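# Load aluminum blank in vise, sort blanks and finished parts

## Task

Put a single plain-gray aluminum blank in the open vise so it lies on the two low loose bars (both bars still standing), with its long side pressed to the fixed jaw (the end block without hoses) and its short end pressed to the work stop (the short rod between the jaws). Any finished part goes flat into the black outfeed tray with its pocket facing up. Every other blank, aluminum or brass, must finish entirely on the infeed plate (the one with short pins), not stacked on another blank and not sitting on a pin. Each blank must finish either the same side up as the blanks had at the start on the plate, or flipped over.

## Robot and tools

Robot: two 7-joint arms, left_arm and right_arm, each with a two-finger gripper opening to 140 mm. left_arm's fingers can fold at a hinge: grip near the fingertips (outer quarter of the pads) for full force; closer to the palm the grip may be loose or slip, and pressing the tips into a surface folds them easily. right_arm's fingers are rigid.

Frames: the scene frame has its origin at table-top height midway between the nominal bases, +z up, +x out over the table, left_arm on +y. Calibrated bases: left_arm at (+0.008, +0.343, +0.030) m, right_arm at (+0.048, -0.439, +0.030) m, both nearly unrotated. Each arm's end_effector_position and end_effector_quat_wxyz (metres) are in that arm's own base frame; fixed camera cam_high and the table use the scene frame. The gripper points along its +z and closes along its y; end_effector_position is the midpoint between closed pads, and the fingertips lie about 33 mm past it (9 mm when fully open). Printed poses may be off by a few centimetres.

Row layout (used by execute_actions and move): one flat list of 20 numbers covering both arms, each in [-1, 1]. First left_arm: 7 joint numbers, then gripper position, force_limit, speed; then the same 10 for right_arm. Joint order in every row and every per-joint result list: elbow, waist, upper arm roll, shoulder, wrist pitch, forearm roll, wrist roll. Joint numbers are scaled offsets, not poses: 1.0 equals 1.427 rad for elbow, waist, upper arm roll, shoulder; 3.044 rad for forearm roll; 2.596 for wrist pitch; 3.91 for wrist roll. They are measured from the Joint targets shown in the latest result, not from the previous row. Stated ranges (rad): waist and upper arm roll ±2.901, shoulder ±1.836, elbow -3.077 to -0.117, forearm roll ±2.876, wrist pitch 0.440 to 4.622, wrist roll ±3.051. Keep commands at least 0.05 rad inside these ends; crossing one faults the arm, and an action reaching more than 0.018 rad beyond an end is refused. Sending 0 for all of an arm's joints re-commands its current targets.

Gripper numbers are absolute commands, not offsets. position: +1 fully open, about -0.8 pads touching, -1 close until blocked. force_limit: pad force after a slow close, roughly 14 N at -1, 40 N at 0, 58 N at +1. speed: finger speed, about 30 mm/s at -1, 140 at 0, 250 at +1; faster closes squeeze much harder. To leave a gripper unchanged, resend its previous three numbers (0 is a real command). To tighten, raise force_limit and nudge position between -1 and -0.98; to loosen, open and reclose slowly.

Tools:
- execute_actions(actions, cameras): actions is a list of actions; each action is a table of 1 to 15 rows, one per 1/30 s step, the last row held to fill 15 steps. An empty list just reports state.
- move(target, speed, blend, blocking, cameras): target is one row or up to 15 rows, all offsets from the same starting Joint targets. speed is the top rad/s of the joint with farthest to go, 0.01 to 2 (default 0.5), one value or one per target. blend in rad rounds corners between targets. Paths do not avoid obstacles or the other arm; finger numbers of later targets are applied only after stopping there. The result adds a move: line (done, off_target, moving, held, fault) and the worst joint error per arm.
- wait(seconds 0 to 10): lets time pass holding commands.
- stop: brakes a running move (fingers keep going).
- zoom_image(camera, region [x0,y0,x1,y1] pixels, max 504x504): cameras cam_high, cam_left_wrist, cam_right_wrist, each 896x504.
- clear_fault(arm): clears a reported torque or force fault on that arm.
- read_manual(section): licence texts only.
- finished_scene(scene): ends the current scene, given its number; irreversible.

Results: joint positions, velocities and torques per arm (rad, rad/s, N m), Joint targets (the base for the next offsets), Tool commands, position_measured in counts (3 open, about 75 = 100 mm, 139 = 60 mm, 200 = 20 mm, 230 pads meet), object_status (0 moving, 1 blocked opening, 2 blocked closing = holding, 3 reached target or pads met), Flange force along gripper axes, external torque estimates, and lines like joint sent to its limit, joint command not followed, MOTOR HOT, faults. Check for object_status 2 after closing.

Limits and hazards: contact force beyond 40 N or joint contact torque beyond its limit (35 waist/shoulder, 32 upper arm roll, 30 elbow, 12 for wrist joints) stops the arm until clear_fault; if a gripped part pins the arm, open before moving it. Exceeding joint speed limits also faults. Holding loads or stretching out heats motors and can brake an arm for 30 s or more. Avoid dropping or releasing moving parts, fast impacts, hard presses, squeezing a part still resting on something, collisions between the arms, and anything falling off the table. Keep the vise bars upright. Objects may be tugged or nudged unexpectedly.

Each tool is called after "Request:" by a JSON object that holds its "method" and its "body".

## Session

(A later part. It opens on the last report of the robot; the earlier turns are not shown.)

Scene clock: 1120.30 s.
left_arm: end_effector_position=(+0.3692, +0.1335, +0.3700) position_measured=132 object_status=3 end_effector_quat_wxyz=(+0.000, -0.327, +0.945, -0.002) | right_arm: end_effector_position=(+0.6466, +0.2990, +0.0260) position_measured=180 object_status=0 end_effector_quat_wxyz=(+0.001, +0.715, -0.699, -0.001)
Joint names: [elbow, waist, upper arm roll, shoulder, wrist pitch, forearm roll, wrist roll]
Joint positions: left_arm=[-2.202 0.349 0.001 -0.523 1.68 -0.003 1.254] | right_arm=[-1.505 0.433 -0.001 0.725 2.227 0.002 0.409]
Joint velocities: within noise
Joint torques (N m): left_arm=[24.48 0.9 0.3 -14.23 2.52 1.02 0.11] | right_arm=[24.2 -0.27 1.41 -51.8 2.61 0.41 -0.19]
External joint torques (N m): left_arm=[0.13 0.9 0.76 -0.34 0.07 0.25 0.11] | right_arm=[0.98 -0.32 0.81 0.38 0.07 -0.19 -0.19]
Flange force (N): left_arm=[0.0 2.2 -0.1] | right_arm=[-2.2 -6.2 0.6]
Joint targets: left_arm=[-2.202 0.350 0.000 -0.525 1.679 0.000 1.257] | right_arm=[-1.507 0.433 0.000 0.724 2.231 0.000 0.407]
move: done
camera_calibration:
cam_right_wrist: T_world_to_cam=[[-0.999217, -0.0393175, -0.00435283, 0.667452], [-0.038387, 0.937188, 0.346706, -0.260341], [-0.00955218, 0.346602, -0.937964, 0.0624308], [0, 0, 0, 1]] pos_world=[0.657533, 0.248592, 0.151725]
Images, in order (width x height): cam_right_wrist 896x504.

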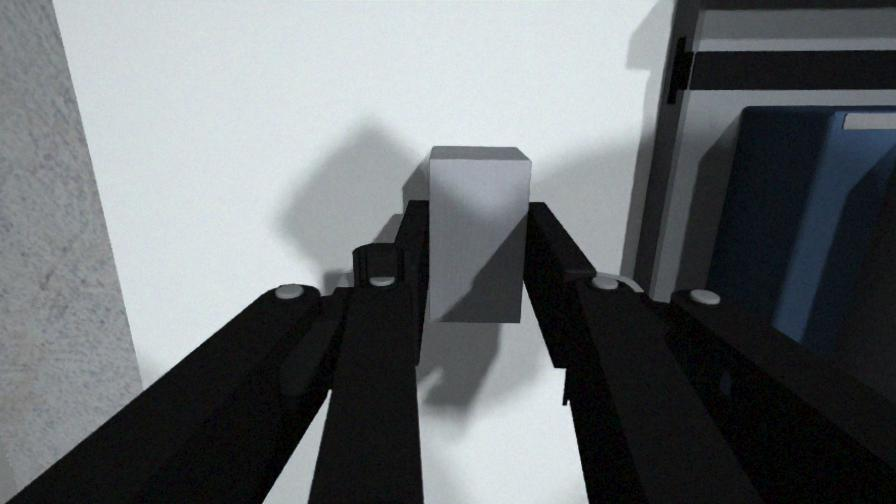

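Request:
{"method": "move", "body": {"target": [[0, 0, 0, 0, 0, 0, 0, -0.03, -0.05, -1.0, 0.001349, 0, 0, -0.012685, -0.007715, 0, 0, -1.0, -0.05, -1.0], [0, 0, 0, 0, 0, 0, 0, -0.03, -0.05, -1.0, 0.001349, 0, 0, -0.012685, -0.007715, 0, 0, -0.98, 0.0, -1.0]], "speed": [0.05, 0.05], "cameras": ["cam_right_wrist"]}}

Scene clock: 1129.63 s.
left_arm: end_effector_position=(+0.3692, +0.1335, +0.3700) position_measured=132 object_status=3 end_effector_quat_wxyz=(+0.000, -0.327, +0.945, -0.002) | right_arm: end_effector_position=(+0.6466, +0.2990, +0.0357) position_measured=182 object_status=2 end_effector_quat_wxyz=(+0.001, +0.715, -0.699, -0.001)
Joint names: [elbow, waist, upper arm roll, shoulder, wrist pitch, forearm roll, wrist roll]
Joint positions: left_arm=[-2.202 0.349 0.001 -0.523 1.68 -0.003 1.254] | right_arm=[-1.506 0.433 -0.001 0.709 2.213 0.002 0.409]
Joint velocities: within noise
Joint torques (N m): left_arm=[24.51 0.89 0.3 -14.19 2.52 1.02 0.08] | right_arm=[25.65 -0.33 1.32 -52.91 2.42 0.42 -0.2]
External joint torques (N m): left_arm=[0.27 0.84 0.69 -0.46 0.08 0.24 0.08] | right_arm=[2.4 -0.35 0.77 -1.1 -0.11 -0.17 -0.2]
Flange force (N): left_arm=[0.1 2.0 -0.4] | right_arm=[-3.6 -9.7 -2.3]
Joint targets: left_arm=[-2.202 0.350 0.000 -0.525 1.679 0.000 1.257] | right_arm=[-1.505 0.433 0.000 0.706 2.211 0.000 0.407]
move: done
camera_calibration:
cam_right_wrist: T_world_to_cam=[[-0.999212, -0.0393381, -0.00533047, 0.667457], [-0.0387416, 0.937023, 0.347111, -0.263438], [-0.00865995, 0.347044, -0.937809, 0.0708697], [0, 0, 0, 1]] pos_world=[0.657339, 0.24851, 0.161463]
Images, in order (width x height): cam_right_wrist 896x504.

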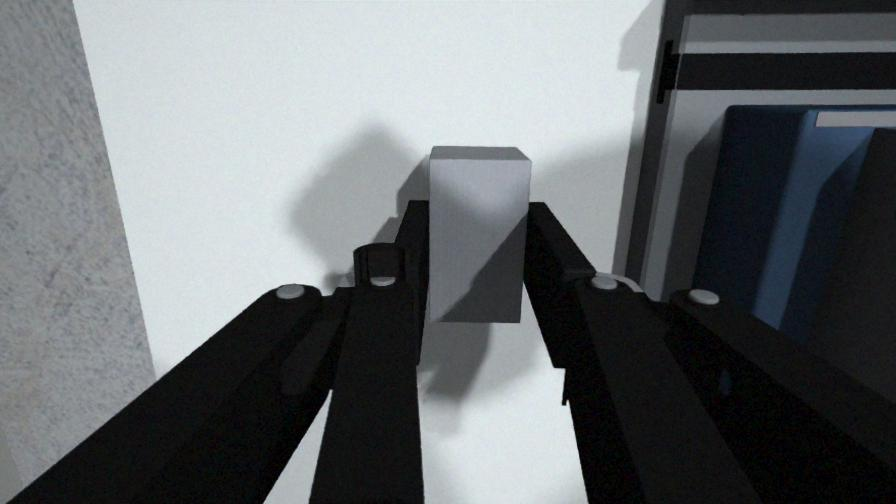

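Request:
{"method": "move", "body": {"target": [[0, 0, 0, 0, 0, 0, 0, -0.03, -0.05, -1.0, 0.057931, 0, 0, -0.090619, -0.081657, 0, 0, -0.98, 0.0, -1.0], [0, 0, 0, 0, 0, 0, 0, -0.03, -0.05, -1.0, -0.431897, 0.022107, 0, -0.418982, 0.007099, 0, 0.008068, -0.98, 0.0, -1.0]], "speed": [0.2, 0.4], "cameras": ["cam_right_wrist"]}}

Request:
{"method": "zoom_image", "body": {"camera": "cam_right_wrist", "region": [400, 300, 556, 388]}}

Request:
{"method": "zoom_image", "body": {"camera": "cam_right_wrist", "region": [350, 130, 610, 276]}}

Scene clock: 1181.33 s.
left_arm: end_effector_position=(+0.3692, +0.1335, +0.3699) position_measured=132 object_status=3 end_effector_quat_wxyz=(+0.000, -0.327, +0.945, -0.002) | right_arm: end_effector_position=(+0.4975, +0.2481, +0.1478) position_measured=182 object_status=2 end_effector_quat_wxyz=(+0.004, +0.716, -0.698, -0.002)
Joint names: [elbow, waist, upper arm roll, shoulder, wrist pitch, forearm roll, wrist roll]
Joint positions: left_arm=[-2.202 0.349 0.001 -0.523 1.68 -0.003 1.254] | right_arm=[-2.121 0.463 -0.001 0.111 2.223 0.002 0.434]
Joint velocities: left_arm=[within noise] | right_arm=[-0.001 0 0 0 0.005 0 0.001]
Joint torques (N m): left_arm=[24.47 0.85 0.3 -14.18 2.52 1.01 0.07] | right_arm=[25 0.15 0.89 -35.97 2.93 0.44 0.09]
External joint torques (N m): left_arm=[0.14 0.89 0.82 -0.35 0.06 0.25 0.07] | right_arm=[1.95 0.11 0.76 -1.26 0.43 -0.15 0.09]
Flange force (N): left_arm=[0.0 2.2 -0.1] | right_arm=[-2.2 -2.6 -2.7]
Joint targets: left_arm=[-2.202 0.350 0.000 -0.525 1.679 0.000 1.257] | right_arm=[-2.121 0.464 0.000 0.108 2.229 0.000 0.438]
move: done
camera_calibration:
cam_right_wrist: T_world_to_cam=[[-0.999064, -0.0432264, 0.00167819, 0.516951], [-0.0400016, 0.93791, 0.344566, -0.259595], [-0.0164683, 0.344176, -0.938761, 0.197125], [0, 0, 0, 1]] pos_world=[0.50933, 0.197977, 0.273634]
Images, in order (width x height): cam_right_wrist 896x504.

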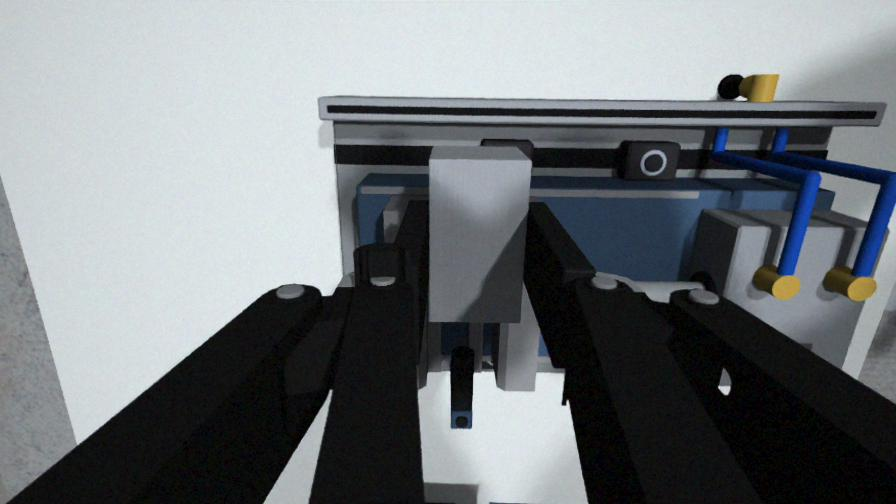

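Scaled by 3.231 from the camera's 896x504 image, which has a finer 1280x720 frame.

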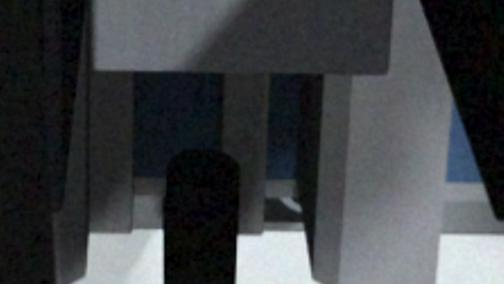

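Scaled by 1.938 from the camera's 896x504 image, which has a finer 1280x720 frame.

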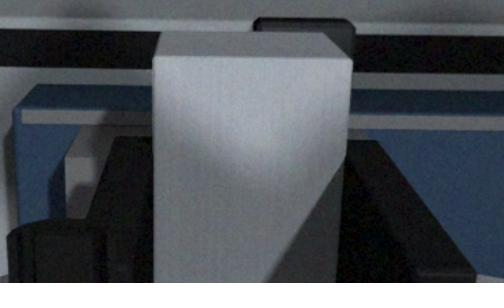

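Request:
{"method": "move", "body": {"target": [0, 0, 0, 0, 0, 0, 0, -0.03, -0.05, -1.0, 0.038634, 0.045322, 0, 0.057466, 0.010352, 0, 0.016285, -0.98, 0.0, -1.0], "speed": 0.15, "cameras": ["cam_right_wrist"]}}

Request:
{"method": "zoom_image", "body": {"camera": "cam_right_wrist", "region": [380, 90, 580, 202]}}

Request:
{"method": "zoom_image", "body": {"camera": "cam_right_wrist", "region": [330, 90, 450, 157]}}

Request:
{"method": "zoom_image", "body": {"camera": "cam_right_wrist", "region": [490, 90, 610, 157]}}

Scene clock: 1241.30 s.
left_arm: end_effector_position=(+0.3692, +0.1335, +0.3699) position_measured=132 object_status=3 end_effector_quat_wxyz=(+0.000, -0.327, +0.945, -0.002) | right_arm: end_effector_position=(+0.4966, +0.2896, +0.1279) position_measured=182 object_status=2 end_effector_quat_wxyz=(+0.004, +0.717, -0.697, -0.002)
Joint names: [elbow, waist, upper arm roll, shoulder, wrist pitch, forearm roll, wrist roll]
Joint positions: left_arm=[-2.202 0.349 0.001 -0.523 1.68 -0.003 1.254] | right_arm=[-2.069 0.527 0 0.191 2.25 0.002 0.497]
Joint velocities: left_arm=[-0.001 -0.001 0.001 0 -0.001 -0.001 0.004] | right_arm=[0.001 0 0.001 0.001 0.001 0 0.007]
Joint torques (N m): left_arm=[24.5 0.86 0.31 -14.18 2.52 1.02 0.1] | right_arm=[25.52 -0.02 0.91 -37.46 2.86 0.41 0.21]
External joint torques (N m): left_arm=[0.09 0.88 0.79 -0.18 0.06 0.25 0.1] | right_arm=[2.7 0.14 0.9 -0.33 0.37 -0.17 0.2]
Flange force (N): left_arm=[-0.4 2.1 -0.1] | right_arm=[-5.3 -7.3 -2.1]
Joint targets: left_arm=[-2.202 0.350 0.000 -0.525 1.679 0.000 1.257] | right_arm=[-2.066 0.529 0.000 0.190 2.256 0.000 0.502]
move: done
camera_calibration:
cam_right_wrist: T_world_to_cam=[[-0.998941, -0.0459946, 0.00153708, 0.518656], [-0.0426589, 0.93799, 0.344028, -0.290356], [-0.0172652, 0.343598, -0.938958, 0.164693], [0, 0, 0, 1]] pos_world=[0.508564, 0.239618, 0.253734]
Images, in order (width x height): cam_right_wrist 896x504.

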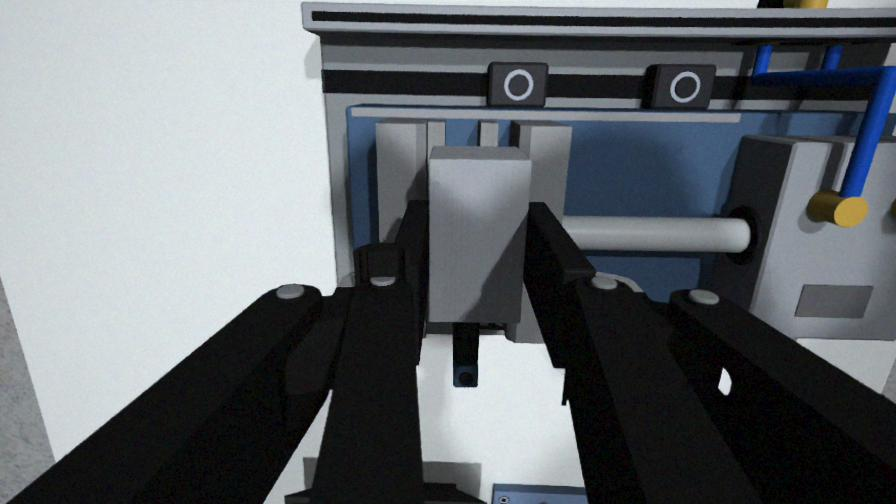

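Scaled by 2.520 from the camera's 896x504 image, which has a finer 1280x720 frame.

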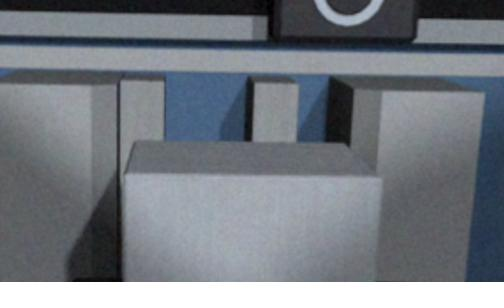

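Scaled by 4.200 from the camera's 896x504 image, which has a finer 1280x720 frame.

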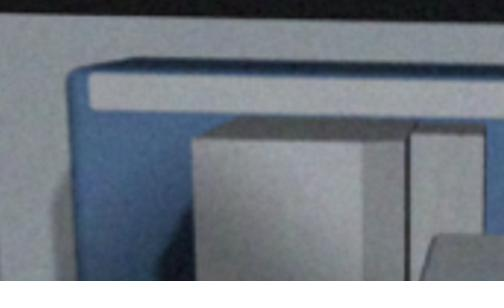

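Scaled by 4.200 from the camera's 896x504 image, which has a finer 1280x720 frame.

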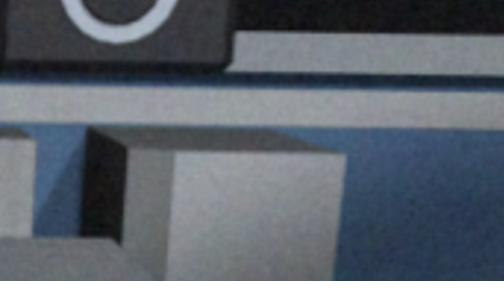

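Request:
{"method": "move", "body": {"target": [0,0,0,0,0,0,0,-0.03,-0.05,-1.0,-0.001961,-0.000610,0,0.008603,0.005807,0,-0.000223,-0.98,0.0,-1.0], "speed": 0.05, "cameras": ["cam_right_wrist"]}}

Scene clock: 1269.67 s.
left_arm: end_effector_position=(+0.3692, +0.1335, +0.3699) position_measured=132 object_status=3 end_effector_quat_wxyz=(+0.000, -0.327, +0.945, -0.002) | right_arm: end_effector_position=(+0.4985, +0.2907, +0.1223) position_measured=182 object_status=2 end_effector_quat_wxyz=(+0.003, +0.716, -0.698, -0.002)
Joint names: [elbow, waist, upper arm roll, shoulder, wrist pitch, forearm roll, wrist roll]
Joint positions: left_arm=[-2.202 0.349 0.001 -0.523 1.68 -0.003 1.254] | right_arm=[-2.069 0.527 0 0.203 2.265 0.002 0.499]
Joint velocities: left_arm=[within noise] | right_arm=[-0.001 -0.001 0 0 0.004 0 -0.001]
Joint torques (N m): left_arm=[24.53 0.85 0.3 -14.17 2.51 1.02 0.07] | right_arm=[24.81 -0.34 0.99 -37.5 2.9 0.44 0.08]
External joint torques (N m): left_arm=[0.23 0.86 0.78 -0.36 0.06 0.25 0.07] | right_arm=[1.96 -0.18 0.97 0.08 0.38 -0.14 0.08]
Flange force (N): left_arm=[-0.1 2.1 -0.4] | right_arm=[-4.0 -6.1 -0.7]
Joint targets: left_arm=[-2.202 0.350 0.000 -0.525 1.679 0.000 1.257] | right_arm=[-2.069 0.528 0.000 0.202 2.271 0.000 0.501]
move: done
camera_calibration:
cam_right_wrist: T_world_to_cam=[[-0.99903, -0.0440295, -0.000725708, 0.520349], [-0.0415749, 0.937646, 0.345097, -0.289933], [-0.014514, 0.344792, -0.938567, 0.157309], [0, 0, 0, 1]] pos_world=[0.510073, 0.240526, 0.248078]
Images, in order (width x height): cam_right_wrist 896x504.

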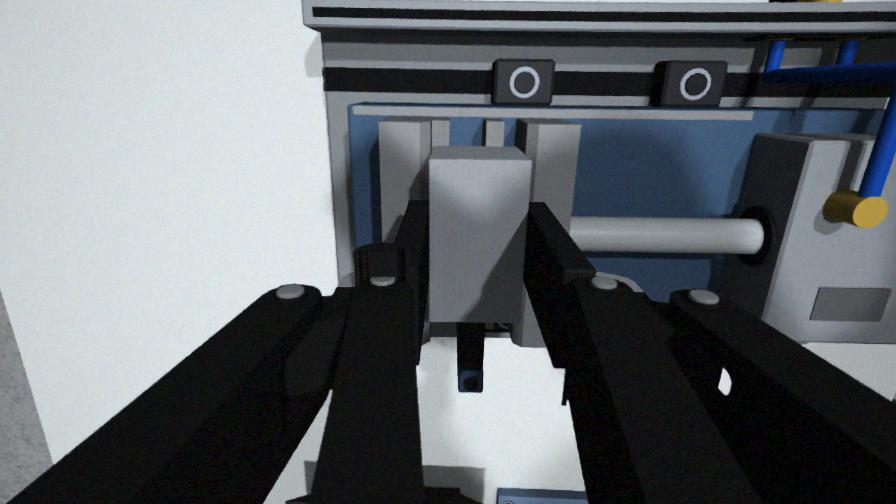

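Request:
{"method": "zoom_image", "body": {"camera": "cam_right_wrist", "region": [360, 90, 620, 236]}}

Scaled by 1.938 from the camera's 896x504 image, which has a finer 1280x720 frame.

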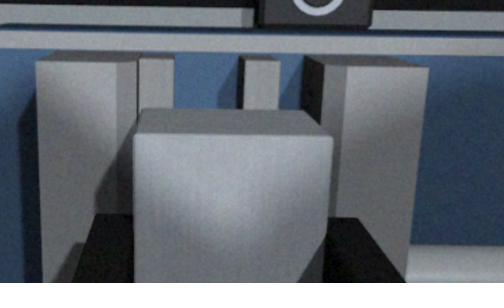

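Request:
{"method": "move", "body": {"target": [0,0,0,0,0,0,0,-0.03,-0.05,-1.0,-0.002897,0,0,0.005095,0.004393,0,0,-0.98,0.0,-1.0], "speed": 0.03, "cameras": []}}

Request:
{"method": "move", "body": {"target": [0,0,0,0,0,0,0,-0.03,-0.05,-1.0,-0.002761,0,0,0.005201,0.004377,0,0,-0.98,0.0,-1.0], "speed": 0.03, "cameras": ["cam_right_wrist"]}}

Scene clock: 1296.93 s.
left_arm: end_effector_position=(+0.3692, +0.1335, +0.3699) position_measured=132 object_status=3 end_effector_quat_wxyz=(+0.000, -0.327, +0.945, -0.002) | right_arm: end_effector_position=(+0.4985, +0.2907, +0.1173) position_measured=182 object_status=2 end_effector_quat_wxyz=(+0.003, +0.716, -0.698, -0.002)
Joint names: [elbow, waist, upper arm roll, shoulder, wrist pitch, forearm roll, wrist roll]
Joint positions: left_arm=[-2.202 0.349 0.001 -0.523 1.68 -0.003 1.254] | right_arm=[-2.073 0.527 0 0.21 2.276 0.002 0.499]
Joint velocities: left_arm=[within noise] | right_arm=[-0.001 0.001 -0.001 0 0.005 0 -0.002]
Joint torques (N m): left_arm=[24.55 0.87 0.31 -14.2 2.53 1.01 0.09] | right_arm=[24.51 -0.32 0.99 -37.7 2.83 0.39 0.1]
External joint torques (N m): left_arm=[0.36 0.93 0.85 -0.51 0.1 0.25 0.09] | right_arm=[1.85 -0.4 0.74 -0.07 0.33 -0.18 0.1]
Flange force (N): left_arm=[-0.1 2.3 -0.6] | right_arm=[-3.4 -5.6 -0.9]
Joint targets: left_arm=[-2.202 0.350 0.000 -0.525 1.679 0.000 1.257] | right_arm=[-2.073 0.528 0.000 0.210 2.282 0.000 0.501]
move: done
No camera images: "cameras" was empty.

Scene clock: 1297.70 s.
left_arm: end_effector_position=(+0.3692, +0.1335, +0.3699) position_measured=132 object_status=3 end_effector_quat_wxyz=(+0.000, -0.327, +0.945, -0.002) | right_arm: end_effector_position=(+0.4985, +0.2907, +0.1124) position_measured=182 object_status=2 end_effector_quat_wxyz=(+0.003, +0.716, -0.698, -0.002)
Joint names: [elbow, waist, upper arm roll, shoulder, wrist pitch, forearm roll, wrist roll]
Joint positions: left_arm=[-2.202 0.349 0.001 -0.523 1.68 -0.003 1.254] | right_arm=[-2.077 0.527 0 0.218 2.287 0.002 0.499]
Joint velocities: left_arm=[within noise] | right_arm=[-0.002 0.001 0 0 0.005 0 0.002]
Joint torques (N m): left_arm=[24.47 0.84 0.31 -14.18 2.52 1.01 0.08] | right_arm=[24.46 -0.26 1.01 -37.75 2.9 0.39 0.06]
External joint torques (N m): left_arm=[0.18 0.88 0.83 -0.34 0.07 0.24 0.08] | right_arm=[1.69 -0.41 0.68 0.23 0.35 -0.17 0.06]
Flange force (N): left_arm=[-0.1 2.2 -0.2] | right_arm=[-3.3 -5.8 -0.2]
Joint targets: left_arm=[-2.202 0.350 0.000 -0.525 1.679 0.000 1.257] | right_arm=[-2.077 0.528 0.000 0.217 2.294 0.000 0.501]
move: done
camera_calibration:
cam_right_wrist: T_world_to_cam=[[-0.999032, -0.0439913, -0.00079117, 0.520392], [-0.0415617, 0.93765, 0.345087, -0.286523], [-0.014439, 0.344786, -0.93857, 0.147952], [0, 0, 0, 1]] pos_world=[0.510116, 0.240539, 0.238151]
Images, in order (width x height): cam_right_wrist 896x504.

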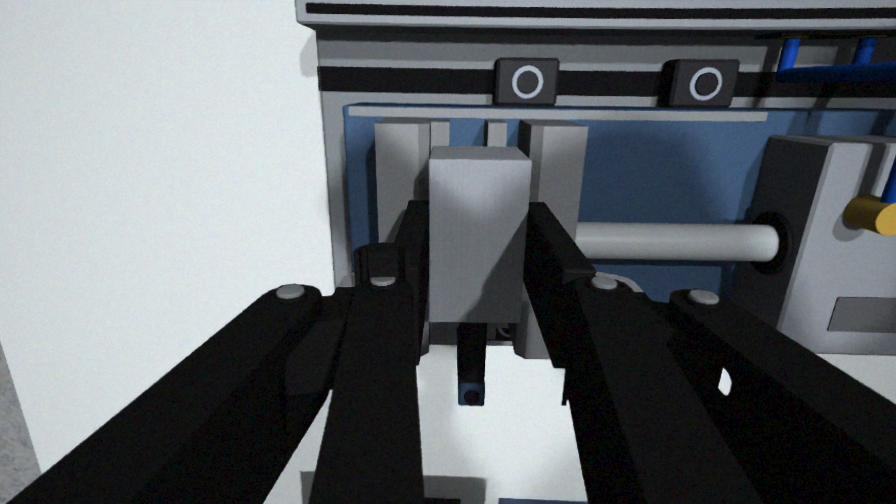

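Request:
{"method": "zoom_image", "body": {"camera": "cam_right_wrist", "region": [360, 90, 620, 236]}}

Scaled by 1.938 from the camera's 896x504 image, which has a finer 1280x720 frame.

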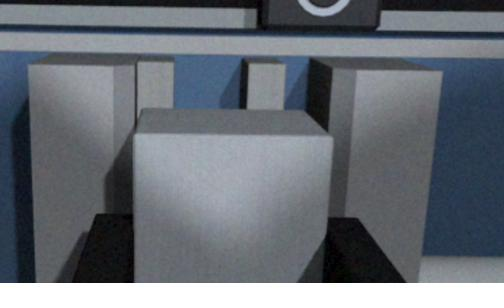

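Request:
{"method": "move", "body": {"target": [0,0,0,0,0,0,0,-0.03,-0.05,-1.0,-0.002099,0,0,0.004248,0.003490,0,0,-0.98,0.0,-1.0], "speed": 0.02, "cameras": []}}

Request:
{"method": "move", "body": {"target": [0,0,0,0,0,0,0,-0.03,-0.05,-1.0,-0.000630,0,0,0.001345,0.001088,0,0,-0.98,0.0,-1.0], "speed": 0.02, "cameras": []}}

Request:
{"method": "move", "body": {"target": [0,0,0,0,0,0,0,-0.03,-0.05,-1.0,-0.000630,0,0,0.001345,0.001088,0,0,-0.98,0.0,-1.0], "speed": 0.02, "cameras": []}}

Scene clock: 1307.13 s.
left_arm: end_effector_position=(+0.3692, +0.1335, +0.3699) position_measured=132 object_status=3 end_effector_quat_wxyz=(+0.000, -0.327, +0.945, -0.002) | right_arm: end_effector_position=(+0.4986, +0.2907, +0.1084) position_measured=182 object_status=2 end_effector_quat_wxyz=(+0.003, +0.716, -0.698, -0.002)
Joint names: [elbow, waist, upper arm roll, shoulder, wrist pitch, forearm roll, wrist roll]
Joint positions: left_arm=[-2.202 0.349 0.001 -0.523 1.68 -0.003 1.254] | right_arm=[-2.079 0.527 0 0.224 2.297 0.002 0.499]
Joint velocities: left_arm=[within noise] | right_arm=[-0.001 -0.001 -0.001 0 0.004 0 0]
Joint torques (N m): left_arm=[24.5 0.84 0.32 -14.15 2.53 1.02 0.11] | right_arm=[24.33 -0.29 1.01 -37.84 2.86 0.41 0.05]
External joint torques (N m): left_arm=[0.16 0.85 0.79 -0.26 0.08 0.26 0.11] | right_arm=[1.88 -0.25 0.86 -0.01 0.35 -0.15 0.05]
Flange force (N): left_arm=[-0.3 2.1 -0.2] | right_arm=[-3.6 -5.7 -0.6]
Joint targets: left_arm=[-2.202 0.350 0.000 -0.525 1.679 0.000 1.257] | right_arm=[-2.080 0.528 0.000 0.223 2.303 0.000 0.501]
move: done
No camera images: "cameras" was empty.

Scene clock: 1307.83 s.
left_arm: end_effector_position=(+0.3692, +0.1335, +0.3699) position_measured=132 object_status=3 end_effector_quat_wxyz=(+0.000, -0.327, +0.945, -0.002) | right_arm: end_effector_position=(+0.4988, +0.2908, +0.1073) position_measured=182 object_status=2 end_effector_quat_wxyz=(+0.003, +0.716, -0.698, -0.002)
Joint names: [elbow, waist, upper arm roll, shoulder, wrist pitch, forearm roll, wrist roll]
Joint positions: left_arm=[-2.202 0.349 0.001 -0.523 1.68 -0.003 1.254] | right_arm=[-2.08 0.527 0 0.225 2.3 0.002 0.499]
Joint velocities: within noise
Joint torques (N m): left_arm=[24.52 0.88 0.34 -14.19 2.53 1.02 0.07] | right_arm=[24.21 -0.3 1 -37.85 2.89 0.37 0.08]
External joint torques (N m): left_arm=[0.24 0.94 0.86 -0.43 0.08 0.25 0.07] | right_arm=[1.73 -0.24 0.86 0.08 0.38 -0.18 0.08]
Flange force (N): left_arm=[0.0 2.3 -0.3] | right_arm=[-3.5 -5.4 -0.3]
Joint targets: left_arm=[-2.202 0.350 0.000 -0.525 1.679 0.000 1.257] | right_arm=[-2.081 0.528 0.000 0.225 2.306 0.000 0.501]
move: done
No camera images: "cameras" was empty.

Scene clock: 1308.53 s.
left_arm: end_effector_position=(+0.3691, +0.1335, +0.3699) position_measured=132 object_status=3 end_effector_quat_wxyz=(+0.000, -0.327, +0.945, -0.002) | right_arm: end_effector_position=(+0.4989, +0.2909, +0.1064) position_measured=182 object_status=2 end_effector_quat_wxyz=(+0.002, +0.716, -0.698, -0.002)
Joint names: [elbow, waist, upper arm roll, shoulder, wrist pitch, forearm roll, wrist roll]
Joint positions: left_arm=[-2.202 0.349 0.001 -0.523 1.68 -0.003 1.254] | right_arm=[-2.081 0.527 0 0.227 2.303 0.002 0.499]
Joint velocities: within noise
Joint torques (N m): left_arm=[24.51 0.83 0.27 -14.15 2.52 1.03 0.09] | right_arm=[24.21 -0.28 0.92 -37.57 2.97 0.38 0.03]
External joint torques (N m): left_arm=[0.28 0.77 0.64 -0.41 0.08 0.26 0.09] | right_arm=[1.82 -0.37 0.64 0.23 0.46 -0.17 0.03]
Flange force (N): left_arm=[0.0 1.9 -0.5] | right_arm=[-3.4 -6.1 0.0]
Joint targets: left_arm=[-2.202 0.350 0.000 -0.525 1.679 0.000 1.257] | right_arm=[-2.082 0.528 0.000 0.227 2.308 0.000 0.501]
move: done
No camera images: "cameras" was empty.

Request:
{"method": "move", "body": {"target": [0,0,0,0,0,0,0,-0.03,-0.05,-1.0,-0.000630,0,0,0.001345,0.001088,0,0,-0.98,0.0,-1.0], "speed": 0.02, "cameras": ["cam_right_wrist"]}}

Scene clock: 1310.43 s.
left_arm: end_effector_position=(+0.3691, +0.1335, +0.3699) position_measured=132 object_status=3 end_effector_quat_wxyz=(+0.000, -0.327, +0.945, -0.002) | right_arm: end_effector_position=(+0.4994, +0.2912, +0.1063) position_measured=182 object_status=2 end_effector_quat_wxyz=(+0.001, +0.716, -0.698, -0.001)
Joint names: [elbow, waist, upper arm roll, shoulder, wrist pitch, forearm roll, wrist roll]
Joint positions: left_arm=[-2.202 0.349 0.001 -0.523 1.68 -0.003 1.254] | right_arm=[-2.081 0.527 0 0.227 2.305 0.002 0.499]
Joint velocities: within noise
Joint torques (N m): left_arm=[24.52 0.86 0.31 -14.17 2.52 1.02 0.09] | right_arm=[23.76 -0.32 0.95 -36.62 3 0.37 0.07]
External joint torques (N m): left_arm=[0.13 0.88 0.81 -0.24 0.07 0.25 0.09] | right_arm=[1.42 -0.32 0.76 1.2 0.5 -0.18 0.07]
Flange force (N): left_arm=[-0.3 2.1 -0.1] | right_arm=[-4.1 -6.9 1.9]
Joint targets: left_arm=[-2.202 0.350 0.000 -0.525 1.679 0.000 1.257] | right_arm=[-2.082 0.528 0.000 0.229 2.311 0.000 0.501]
move: done
camera_calibration:
cam_right_wrist: T_world_to_cam=[[-0.999026, -0.0439598, -0.00369778, 0.521602], [-0.042517, 0.937092, 0.346483, -0.284399], [-0.0117662, 0.346303, -0.938049, 0.140324], [0, 0, 0, 1]] pos_world=[0.510654, 0.240843, 0.232099]
Images, in order (width x height): cam_right_wrist 896x504.

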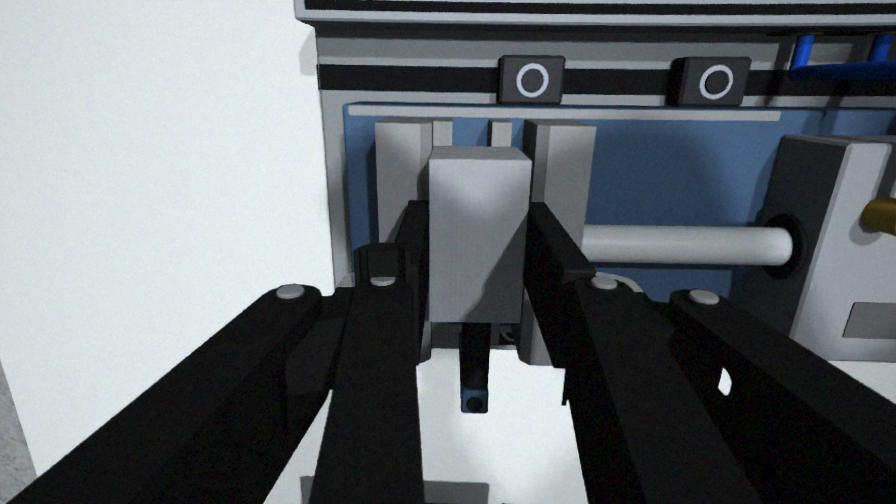

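Request:
{"method": "zoom_image", "body": {"camera": "cam_right_wrist", "region": [360, 90, 620, 236]}}

Request:
{"method": "zoom_image", "body": {"camera": "cam_right_wrist", "region": [380, 290, 600, 430]}}

Scaled by 1.938 from the camera's 896x504 image, which has a finer 1280x720 frame.

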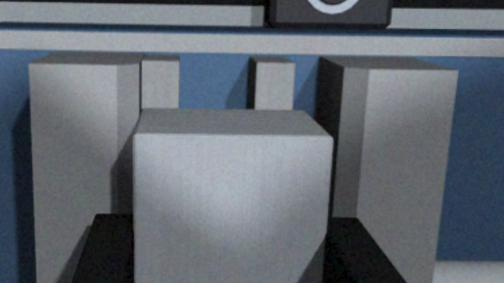

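Scaled by 2.291 from the camera's 896x504 image, which has a finer 1280x720 frame.

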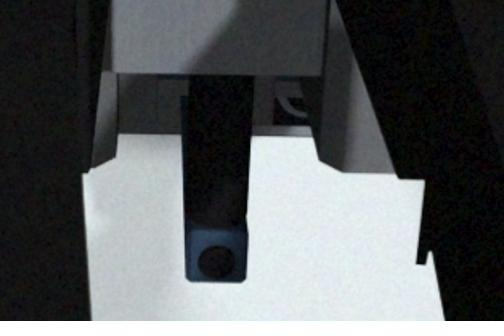

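Request:
{"method": "move", "body": {"target": [0,0,0,0,0,0,0,-0.03,-0.05,-1.0,0.001638,0,0,-0.003496,-0.002828,0,0,-0.98,0.0,-1.0], "speed": 0.02, "cameras": []}}

Request:
{"method": "move", "body": {"target": [0,0,0,0,0,0,0,-0.03,-0.05,-1.0,0.002318,-0.000607,0,0.001605,-0.000392,0,-0.000222,-0.98,0.0,-1.0], "speed": 0.02, "cameras": []}}

Request:
{"method": "move", "body": {"target": [0,0,0,0,0,0,0,-0.03,-0.05,-1.0,0.002318,-0.000607,0,0.001605,-0.000392,0,-0.000222,-0.98,0.0,-1.0], "speed": 0.02, "cameras": []}}

Scene clock: 1333.97 s.
left_arm: end_effector_position=(+0.3691, +0.1335, +0.3699) position_measured=132 object_status=3 end_effector_quat_wxyz=(+0.000, -0.327, +0.945, -0.002) | right_arm: end_effector_position=(+0.4995, +0.2912, +0.1064) position_measured=182 object_status=2 end_effector_quat_wxyz=(+0.001, +0.716, -0.698, -0.001)
Joint names: [elbow, waist, upper arm roll, shoulder, wrist pitch, forearm roll, wrist roll]
Joint positions: left_arm=[-2.202 0.349 0.001 -0.523 1.68 -0.003 1.254] | right_arm=[-2.081 0.527 0 0.227 2.305 0.002 0.499]
Joint velocities: within noise
Joint torques (N m): left_arm=[24.53 0.81 0.32 -14.2 2.53 1.02 0.09] | right_arm=[24.62 -0.27 1 -38.95 2.62 0.39 0.07]
External joint torques (N m): left_arm=[0.19 0.83 0.8 -0.3 0.08 0.25 0.09] | right_arm=[2.15 -0.49 0.61 -0.97 0.1 -0.16 0.07]
Flange force (N): left_arm=[-0.2 2.1 -0.2] | right_arm=[-2.7 -4.9 -2.8]
Joint targets: left_arm=[-2.202 0.350 0.000 -0.525 1.679 0.000 1.257] | right_arm=[-2.080 0.528 0.000 0.224 2.304 0.000 0.501]
move: done
No camera images: "cameras" was empty.

Scene clock: 1334.67 s.
left_arm: end_effector_position=(+0.3691, +0.1335, +0.3699) position_measured=132 object_status=3 end_effector_quat_wxyz=(+0.000, -0.327, +0.945, -0.002) | right_arm: end_effector_position=(+0.4996, +0.2913, +0.1066) position_measured=182 object_status=2 end_effector_quat_wxyz=(+0.001, +0.716, -0.698, -0.001)
Joint names: [elbow, waist, upper arm roll, shoulder, wrist pitch, forearm roll, wrist roll]
Joint positions: left_arm=[-2.202 0.349 0.001 -0.523 1.68 -0.003 1.254] | right_arm=[-2.081 0.527 0 0.227 2.304 0.002 0.499]
Joint velocities: within noise
Joint torques (N m): left_arm=[24.56 0.84 0.33 -14.21 2.52 1.02 0.13] | right_arm=[25.76 -0.47 0.78 -38.26 2.62 0.4 -0.02]
External joint torques (N m): left_arm=[0.27 0.79 0.72 -0.42 0.07 0.25 0.13] | right_arm=[3.32 -0.4 0.65 -0.34 0.1 -0.15 -0.03]
Flange force (N): left_arm=[0.0 2.1 -0.4] | right_arm=[-5.6 -10.3 -2.7]
Joint targets: left_arm=[-2.202 0.350 0.000 -0.525 1.679 0.000 1.257] | right_arm=[-2.077 0.527 0.000 0.226 2.303 0.000 0.500]
move: done
No camera images: "cameras" was empty.

Scene clock: 1335.37 s.
left_arm: end_effector_position=(+0.3691, +0.1335, +0.3699) position_measured=132 object_status=3 end_effector_quat_wxyz=(+0.000, -0.327, +0.945, -0.002) | right_arm: end_effector_position=(+0.4997, +0.2914, +0.1065) position_measured=182 object_status=2 end_effector_quat_wxyz=(+0.002, +0.716, -0.698, -0.001)
Joint names: [elbow, waist, upper arm roll, shoulder, wrist pitch, forearm roll, wrist roll]
Joint positions: left_arm=[-2.202 0.349 0.001 -0.523 1.68 -0.003 1.254] | right_arm=[-2.078 0.527 0 0.229 2.301 0.002 0.499]
Joint velocities: within noise
Joint torques (N m): left_arm=[24.49 0.84 0.37 -14.17 2.53 1.02 0.08] | right_arm=[26.21 -0.71 0.47 -37.99 2.88 0.37 -0.01]
External joint torques (N m): left_arm=[0.06 0.83 0.8 -0.15 0.07 0.25 0.08] | right_arm=[3.72 -0.69 0.3 0.03 0.36 -0.18 -0.01]
Flange force (N): left_arm=[-0.4 2.0 0.1] | right_arm=[-6.2 -12.5 -1.9]
Joint targets: left_arm=[-2.202 0.350 0.000 -0.525 1.679 0.000 1.257] | right_arm=[-2.074 0.526 0.000 0.228 2.302 0.000 0.499]
move: done
No camera images: "cameras" was empty.

Request:
{"method": "wait", "body": {"seconds": 0.1, "cameras": ["cam_right_wrist"]}}

Request:
{"method": "zoom_image", "body": {"camera": "cam_right_wrist", "region": [360, 90, 620, 236]}}

Request:
{"method": "zoom_image", "body": {"camera": "cam_right_wrist", "region": [380, 290, 600, 430]}}

Scene clock: 1343.10 s.
left_arm: end_effector_position=(+0.3691, +0.1335, +0.3699) position_measured=132 object_status=3 end_effector_quat_wxyz=(+0.000, -0.327, +0.945, -0.002) | right_arm: end_effector_position=(+0.4997, +0.2914, +0.1065) position_measured=182 object_status=2 end_effector_quat_wxyz=(+0.002, +0.716, -0.698, -0.002)
Joint names: [elbow, waist, upper arm roll, shoulder, wrist pitch, forearm roll, wrist roll]
Joint positions: left_arm=[-2.202 0.349 0.001 -0.523 1.68 -0.003 1.254] | right_arm=[-2.077 0.527 0 0.229 2.301 0.002 0.499]
Joint velocities: within noise
Joint torques (N m): left_arm=[24.46 0.84 0.33 -14.13 2.52 1.02 0.12] | right_arm=[25.49 -0.71 0.54 -38.2 2.92 0.38 -0.02]
External joint torques (N m): left_arm=[0.13 0.77 0.71 -0.26 0.07 0.24 0.12] | right_arm=[2.98 -0.72 0.35 -0.1 0.4 -0.17 -0.02]
Flange force (N): left_arm=[-0.2 2.0 -0.1] | right_arm=[-4.6 -9.7 -1.5]
Joint targets: left_arm=[-2.202 0.350 0.000 -0.525 1.679 0.000 1.257] | right_arm=[-2.074 0.526 0.000 0.228 2.302 0.000 0.499]
Tool commands: left_gripper/position=-0.03 left_gripper/force_limit=-0.05 left_gripper/speed=-1.0 right_gripper/position=-0.98 right_gripper/force_limit=+0.0 right_gripper/speed=-1.0
wait: 0.10 s; at rest from the start
camera_calibration:
cam_right_wrist: T_world_to_cam=[[-0.999031, -0.0439717, -0.00187755, 0.521716], [-0.0419106, 0.937448, 0.345593, -0.284928], [-0.0134362, 0.345337, -0.938383, 0.141598], [0, 0, 0, 1]] pos_world=[0.511171, 0.241146, 0.232322]
Images, in order (width x height): cam_right_wrist 896x504.

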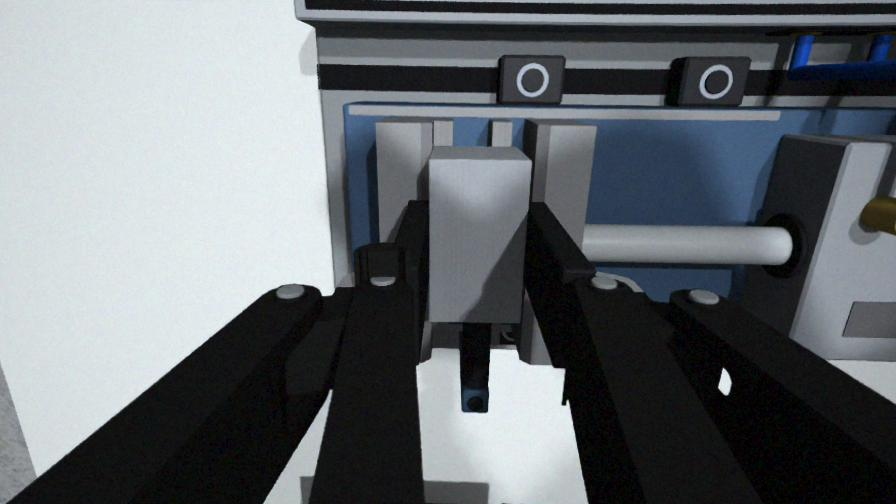

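Scaled by 1.938 from the camera's 896x504 image, which has a finer 1280x720 frame.

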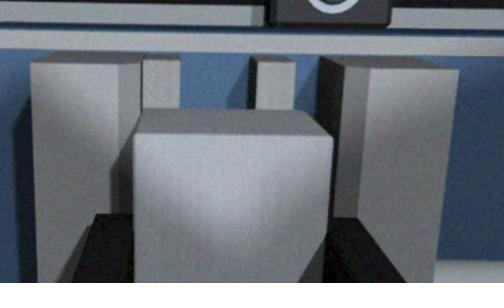

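Scaled by 2.291 from the camera's 896x504 image, which has a finer 1280x720 frame.

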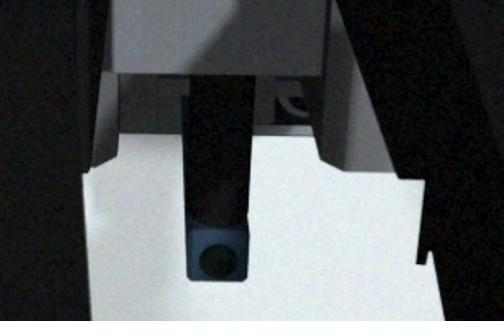

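Request:
{"method": "move", "body": {"target": [0,0,0,0,0,0,0,-0.03,-0.05,-1.0,0.000525,0,0,-0.001062,-0.000872,0,0,-0.98,0.0,-1.0], "speed": 0.02, "cameras": []}}

Request:
{"method": "move", "body": {"target": [0,0,0,0,0,0,0,-0.03,-0.05,-1.0,0.001619,0.001321,0,0.001120,-0.000274,0,0.000482,-0.98,0.0,-1.0], "speed": 0.02, "cameras": []}}

Request:
{"method": "move", "body": {"target": [0,0,0,0,0,0,0,-0.03,-0.05,-1.0,0.001619,0.001321,0,0.001120,-0.000274,0,0.000482,-0.98,0.0,-1.0], "speed": 0.02, "cameras": []}}

Scene clock: 1363.77 s.
left_arm: end_effector_position=(+0.3691, +0.1335, +0.3699) position_measured=132 object_status=3 end_effector_quat_wxyz=(+0.000, -0.327, +0.945, -0.002) | right_arm: end_effector_position=(+0.4997, +0.2914, +0.1066) position_measured=182 object_status=2 end_effector_quat_wxyz=(+0.003, +0.716, -0.698, -0.002)
Joint names: [elbow, waist, upper arm roll, shoulder, wrist pitch, forearm roll, wrist roll]
Joint positions: left_arm=[-2.202 0.349 0.001 -0.523 1.68 -0.003 1.254] | right_arm=[-2.077 0.527 0 0.229 2.3 0.002 0.499]
Joint velocities: within noise
Joint torques (N m): left_arm=[24.56 0.86 0.29 -14.19 2.53 1.01 0.09] | right_arm=[25.69 -0.54 0.66 -38.96 2.69 0.38 -0.03]
External joint torques (N m): left_arm=[0.22 0.74 0.59 -0.3 0.08 0.23 0.09] | right_arm=[3.27 -0.65 0.36 -1 0.19 -0.17 -0.03]
Flange force (N): left_arm=[-0.2 1.7 -0.3] | right_arm=[-4.2 -8.7 -3.5]
Joint targets: left_arm=[-2.202 0.350 0.000 -0.525 1.679 0.000 1.257] | right_arm=[-2.073 0.526 0.000 0.227 2.300 0.000 0.499]
move: done
No camera images: "cameras" was empty.

Scene clock: 1364.47 s.
left_arm: end_effector_position=(+0.3691, +0.1335, +0.3699) position_measured=132 object_status=3 end_effector_quat_wxyz=(+0.000, -0.327, +0.945, -0.002) | right_arm: end_effector_position=(+0.4998, +0.2914, +0.1068) position_measured=182 object_status=2 end_effector_quat_wxyz=(+0.003, +0.716, -0.698, -0.002)
Joint names: [elbow, waist, upper arm roll, shoulder, wrist pitch, forearm roll, wrist roll]
Joint positions: left_arm=[-2.202 0.349 0.001 -0.523 1.68 -0.003 1.254] | right_arm=[-2.075 0.527 0 0.23 2.298 0.002 0.499]
Joint velocities: within noise
Joint torques (N m): left_arm=[24.49 0.83 0.3 -14.14 2.53 1.02 0.12] | right_arm=[26.21 -0.54 0.48 -38.58 2.84 0.35 0.05]
External joint torques (N m): left_arm=[0.25 0.88 0.82 -0.4 0.09 0.25 0.12] | right_arm=[3.71 -0.58 0.25 -0.47 0.33 -0.2 0.05]
Flange force (N): left_arm=[-0.1 2.2 -0.3] | right_arm=[-5.7 -11.2 -2.8]
Joint targets: left_arm=[-2.202 0.350 0.000 -0.525 1.679 0.000 1.257] | right_arm=[-2.070 0.528 0.000 0.228 2.299 0.000 0.501]
move: done
No camera images: "cameras" was empty.

Scene clock: 1365.17 s.
left_arm: end_effector_position=(+0.3691, +0.1335, +0.3699) position_measured=132 object_status=3 end_effector_quat_wxyz=(+0.000, -0.327, +0.945, -0.002) | right_arm: end_effector_position=(+0.4998, +0.2921, +0.1068) position_measured=182 object_status=2 end_effector_quat_wxyz=(+0.003, +0.716, -0.698, -0.002)
Joint names: [elbow, waist, upper arm roll, shoulder, wrist pitch, forearm roll, wrist roll]
Joint positions: left_arm=[-2.202 0.349 0.001 -0.523 1.68 -0.003 1.254] | right_arm=[-2.073 0.528 0 0.231 2.297 0.002 0.501]
Joint velocities: within noise
Joint torques (N m): left_arm=[24.48 0.86 0.32 -14.19 2.53 1.03 0.12] | right_arm=[26.03 0.04 0.83 -38.56 2.96 0.39 0.04]
External joint torques (N m): left_arm=[0.15 0.84 0.74 -0.35 0.08 0.25 0.12] | right_arm=[3.57 0.06 0.67 -0.43 0.45 -0.16 0.03]
Flange force (N): left_arm=[0.0 2.1 -0.1] | right_arm=[-6.3 -10.3 -2.3]
Joint targets: left_arm=[-2.202 0.350 0.000 -0.525 1.679 0.000 1.257] | right_arm=[-2.068 0.530 0.000 0.230 2.298 0.000 0.503]
move: done
No camera images: "cameras" was empty.

Request:
{"method": "move", "body": {"target": [0,0,0,0,0,0,0,-0.03,-0.05,-1.0,0.003238,0.002642,0,0.002240,-0.000548,0,0.000964,-0.98,0.0,-1.0], "speed": 0.02, "cameras": []}}

Request:
{"method": "move", "body": {"target": [0,0,0,0,0,0,0,-0.03,-0.05,-1.0,0.001619,0.001321,0,0.001120,-0.000274,0,0.000482,-0.98,0.0,-1.0], "speed": 0.02, "cameras": []}}

Request:
{"method": "move", "body": {"target": [0,0,0,0,0,0,0,-0.03,-0.05,-1.0,0.001619,0.001321,0,0.001120,-0.000274,0,0.000482,-0.98,0.0,-1.0], "speed": 0.02, "cameras": ["cam_right_wrist"]}}

Scene clock: 1369.77 s.
left_arm: end_effector_position=(+0.3691, +0.1335, +0.3699) position_measured=132 object_status=3 end_effector_quat_wxyz=(+0.000, -0.327, +0.945, -0.002) | right_arm: end_effector_position=(+0.4997, +0.2946, +0.1068) position_measured=182 object_status=2 end_effector_quat_wxyz=(+0.003, +0.716, -0.698, -0.002)
Joint names: [elbow, waist, upper arm roll, shoulder, wrist pitch, forearm roll, wrist roll]
Joint positions: left_arm=[-2.202 0.349 0.001 -0.523 1.68 -0.003 1.254] | right_arm=[-2.068 0.532 0 0.234 2.295 0.002 0.504]
Joint velocities: left_arm=[within noise] | right_arm=[0.002 0 0 0.001 -0.001 0 0.005]
Joint torques (N m): left_arm=[24.45 0.87 0.32 -14.19 2.53 1.03 0.1] | right_arm=[25.87 0.02 0.83 -38.7 3.01 0.41 -0.04]
External joint torques (N m): left_arm=[0.17 0.84 0.74 -0.42 0.08 0.25 0.1] | right_arm=[3.27 -0.09 0.53 -0.34 0.48 -0.15 -0.04]
Flange force (N): left_arm=[0.2 2.2 -0.2] | right_arm=[-5.5 -9.6 -1.9]
Joint targets: left_arm=[-2.202 0.350 0.000 -0.525 1.679 0.000 1.257] | right_arm=[-2.064 0.534 0.000 0.233 2.297 0.000 0.507]
move: done
No camera images: "cameras" was empty.

Scene clock: 1370.47 s.
left_arm: end_effector_position=(+0.3691, +0.1335, +0.3699) position_measured=132 object_status=3 end_effector_quat_wxyz=(+0.000, -0.327, +0.945, -0.002) | right_arm: end_effector_position=(+0.4997, +0.2958, +0.1068) position_measured=182 object_status=2 end_effector_quat_wxyz=(+0.003, +0.716, -0.698, -0.002)
Joint names: [elbow, waist, upper arm roll, shoulder, wrist pitch, forearm roll, wrist roll]
Joint positions: left_arm=[-2.202 0.349 0.001 -0.523 1.68 -0.003 1.254] | right_arm=[-2.066 0.534 0 0.236 2.294 0.002 0.506]
Joint velocities: within noise
Joint torques (N m): left_arm=[24.51 0.82 0.33 -14.16 2.53 1.02 0.11] | right_arm=[26.22 0.05 0.83 -38.79 3.02 0.39 -0.06]
External joint torques (N m): left_arm=[0.21 0.87 0.85 -0.32 0.08 0.26 0.11] | right_arm=[3.65 -0.06 0.53 -0.41 0.5 -0.17 -0.06]
Flange force (N): left_arm=[-0.3 2.2 -0.3] | right_arm=[-6.2 -10.8 -2.2]
Joint targets: left_arm=[-2.202 0.350 0.000 -0.525 1.679 0.000 1.257] | right_arm=[-2.061 0.536 0.000 0.235 2.296 0.000 0.509]
move: done
No camera images: "cameras" was empty.

Scene clock: 1371.17 s.
left_arm: end_effector_position=(+0.3691, +0.1335, +0.3699) position_measured=132 object_status=3 end_effector_quat_wxyz=(+0.000, -0.327, +0.945, -0.002) | right_arm: end_effector_position=(+0.4996, +0.2971, +0.1068) position_measured=182 object_status=2 end_effector_quat_wxyz=(+0.003, +0.716, -0.698, -0.002)
Joint names: [elbow, waist, upper arm roll, shoulder, wrist pitch, forearm roll, wrist roll]
Joint positions: left_arm=[-2.202 0.349 0.001 -0.523 1.68 -0.003 1.254] | right_arm=[-2.064 0.536 0 0.238 2.294 0.002 0.508]
Joint velocities: within noise
Joint torques (N m): left_arm=[24.49 0.83 0.37 -14.19 2.53 1.02 0.09] | right_arm=[26.07 -0.01 0.78 -38.67 2.99 0.38 0.03]
External joint torques (N m): left_arm=[0.21 0.81 0.79 -0.41 0.09 0.25 0.09] | right_arm=[3.7 0.18 0.76 -0.54 0.5 -0.17 0.03]
Flange force (N): left_arm=[0.0 2.1 -0.2] | right_arm=[-6.6 -10.3 -2.5]
Joint targets: left_arm=[-2.202 0.350 0.000 -0.525 1.679 0.000 1.257] | right_arm=[-2.059 0.537 0.000 0.236 2.295 0.000 0.511]
move: done
camera_calibration:
cam_right_wrist: T_world_to_cam=[[-0.999055, -0.0434629, -0.0000694067, 0.521506], [-0.0408241, 0.937847, 0.34464, -0.290923], [-0.014914, 0.344318, -0.938735, 0.140919], [0, 0, 0, 1]] pos_world=[0.511238, 0.246986, 0.232586]
Images, in order (width x height): cam_right_wrist 896x504.

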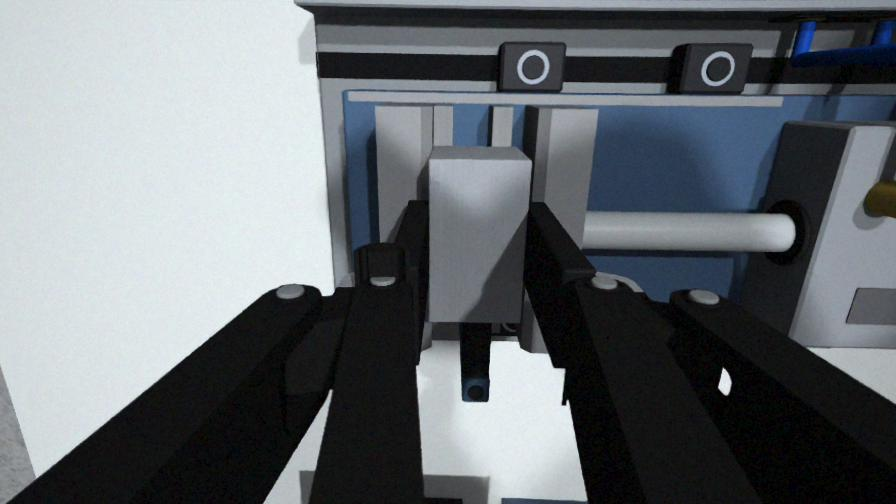

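Request:
{"method": "move", "body": {"target": [0,0,0,0,0,0,0,-0.03,-0.05,-1.0,0.001619,0.001321,0,0.001120,-0.000274,0,0.000482,-0.98,0.0,-1.0], "speed": 0.02, "cameras": []}}

Request:
{"method": "move", "body": {"target": [0,0,0,0,0,0,0,-0.03,-0.05,-1.0,0.001619,0.001321,0,0.001120,-0.000274,0,0.000482,-0.98,0.0,-1.0], "speed": 0.02, "cameras": []}}

Request:
{"method": "move", "body": {"target": [0,0,0,0,0,0,0,-0.03,-0.05,-1.0,0.001619,0.001321,0,0.001120,-0.000274,0,0.000482,-0.98,0.0,-1.0], "speed": 0.02, "cameras": ["cam_right_wrist"]}}

Scene clock: 1376.10 s.
left_arm: end_effector_position=(+0.3691, +0.1335, +0.3699) position_measured=132 object_status=3 end_effector_quat_wxyz=(+0.000, -0.327, +0.945, -0.002) | right_arm: end_effector_position=(+0.4996, +0.2983, +0.1068) position_measured=182 object_status=2 end_effector_quat_wxyz=(+0.003, +0.716, -0.698, -0.002)
Joint names: [elbow, waist, upper arm roll, shoulder, wrist pitch, forearm roll, wrist roll]
Joint positions: left_arm=[-2.202 0.349 0.001 -0.523 1.68 -0.003 1.254] | right_arm=[-2.061 0.538 0 0.239 2.293 0.002 0.51]
Joint velocities: within noise
Joint torques (N m): left_arm=[24.49 0.84 0.31 -14.17 2.55 1.02 0.11] | right_arm=[26.1 0.03 0.78 -38.71 3.03 0.38 0.12]
External joint torques (N m): left_arm=[0.14 0.84 0.77 -0.27 0.09 0.25 0.11] | right_arm=[3.56 0.11 0.65 -0.21 0.52 -0.18 0.12]
Flange force (N): left_arm=[-0.2 2.1 -0.1] | right_arm=[-6.8 -10.6 -1.8]
Joint targets: left_arm=[-2.202 0.350 0.000 -0.525 1.679 0.000 1.257] | right_arm=[-2.057 0.539 0.000 0.238 2.295 0.000 0.513]
move: done
No camera images: "cameras" was empty.

Scene clock: 1376.80 s.
left_arm: end_effector_position=(+0.3691, +0.1335, +0.3699) position_measured=132 object_status=3 end_effector_quat_wxyz=(+0.000, -0.327, +0.945, -0.002) | right_arm: end_effector_position=(+0.4995, +0.2996, +0.1068) position_measured=182 object_status=2 end_effector_quat_wxyz=(+0.003, +0.716, -0.698, -0.002)
Joint names: [elbow, waist, upper arm roll, shoulder, wrist pitch, forearm roll, wrist roll]
Joint positions: left_arm=[-2.202 0.349 0.001 -0.523 1.68 -0.003 1.254] | right_arm=[-2.059 0.54 0 0.241 2.292 0.002 0.512]
Joint velocities: left_arm=[within noise] | right_arm=[0 0 -0.001 0 0 0 0.004]
Joint torques (N m): left_arm=[24.46 0.82 0.32 -14.16 2.54 1.01 0.1] | right_arm=[26.31 0.05 0.8 -38.68 3.01 0.38 0.11]
External joint torques (N m): left_arm=[0.13 0.85 0.8 -0.34 0.09 0.25 0.1] | right_arm=[3.76 -0.05 0.51 -0.23 0.5 -0.17 0.1]
Flange force (N): left_arm=[0.0 2.2 0.0] | right_arm=[-7.0 -11.4 -2.1]
Joint targets: left_arm=[-2.202 0.350 0.000 -0.525 1.679 0.000 1.257] | right_arm=[-2.054 0.541 0.000 0.240 2.294 0.000 0.514]
move: done
No camera images: "cameras" was empty.

Scene clock: 1377.50 s.
left_arm: end_effector_position=(+0.3691, +0.1335, +0.3699) position_measured=132 object_status=3 end_effector_quat_wxyz=(+0.000, -0.327, +0.945, -0.002) | right_arm: end_effector_position=(+0.4995, +0.3008, +0.1068) position_measured=182 object_status=2 end_effector_quat_wxyz=(+0.003, +0.716, -0.698, -0.002)
Joint names: [elbow, waist, upper arm roll, shoulder, wrist pitch, forearm roll, wrist roll]
Joint positions: left_arm=[-2.202 0.349 0.001 -0.523 1.68 -0.003 1.254] | right_arm=[-2.057 0.542 0 0.242 2.292 0.002 0.514]
Joint velocities: within noise
Joint torques (N m): left_arm=[24.51 0.83 0.37 -14.21 2.52 1.01 0.12] | right_arm=[26.15 0.11 0.79 -38.94 2.99 0.36 0.01]
External joint torques (N m): left_arm=[0.23 0.84 0.83 -0.44 0.08 0.24 0.12] | right_arm=[3.69 0.03 0.51 -0.54 0.49 -0.19 0.01]
Flange force (N): left_arm=[0.0 2.3 -0.3] | right_arm=[-6.4 -10.5 -2.5]
Joint targets: left_arm=[-2.202 0.350 0.000 -0.525 1.679 0.000 1.257] | right_arm=[-2.052 0.543 0.000 0.241 2.293 0.000 0.516]
move: done
camera_calibration:
cam_right_wrist: T_world_to_cam=[[-0.999055, -0.0434732, -0.0000935877, 0.521525], [-0.0408425, 0.937857, 0.34461, -0.294434], [-0.0148935, 0.344288, -0.938746, 0.139611], [0, 0, 0, 1]] pos_world=[0.511085, 0.250743, 0.232573]
Images, in order (width x height): cam_right_wrist 896x504.

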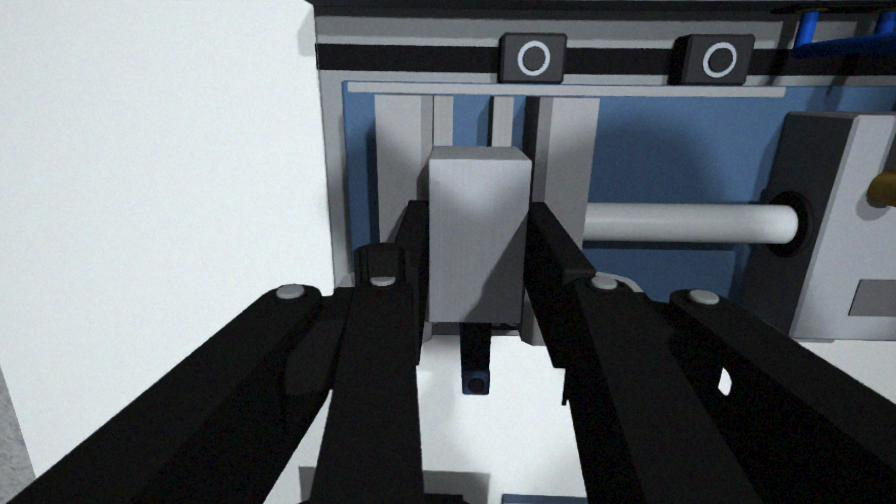

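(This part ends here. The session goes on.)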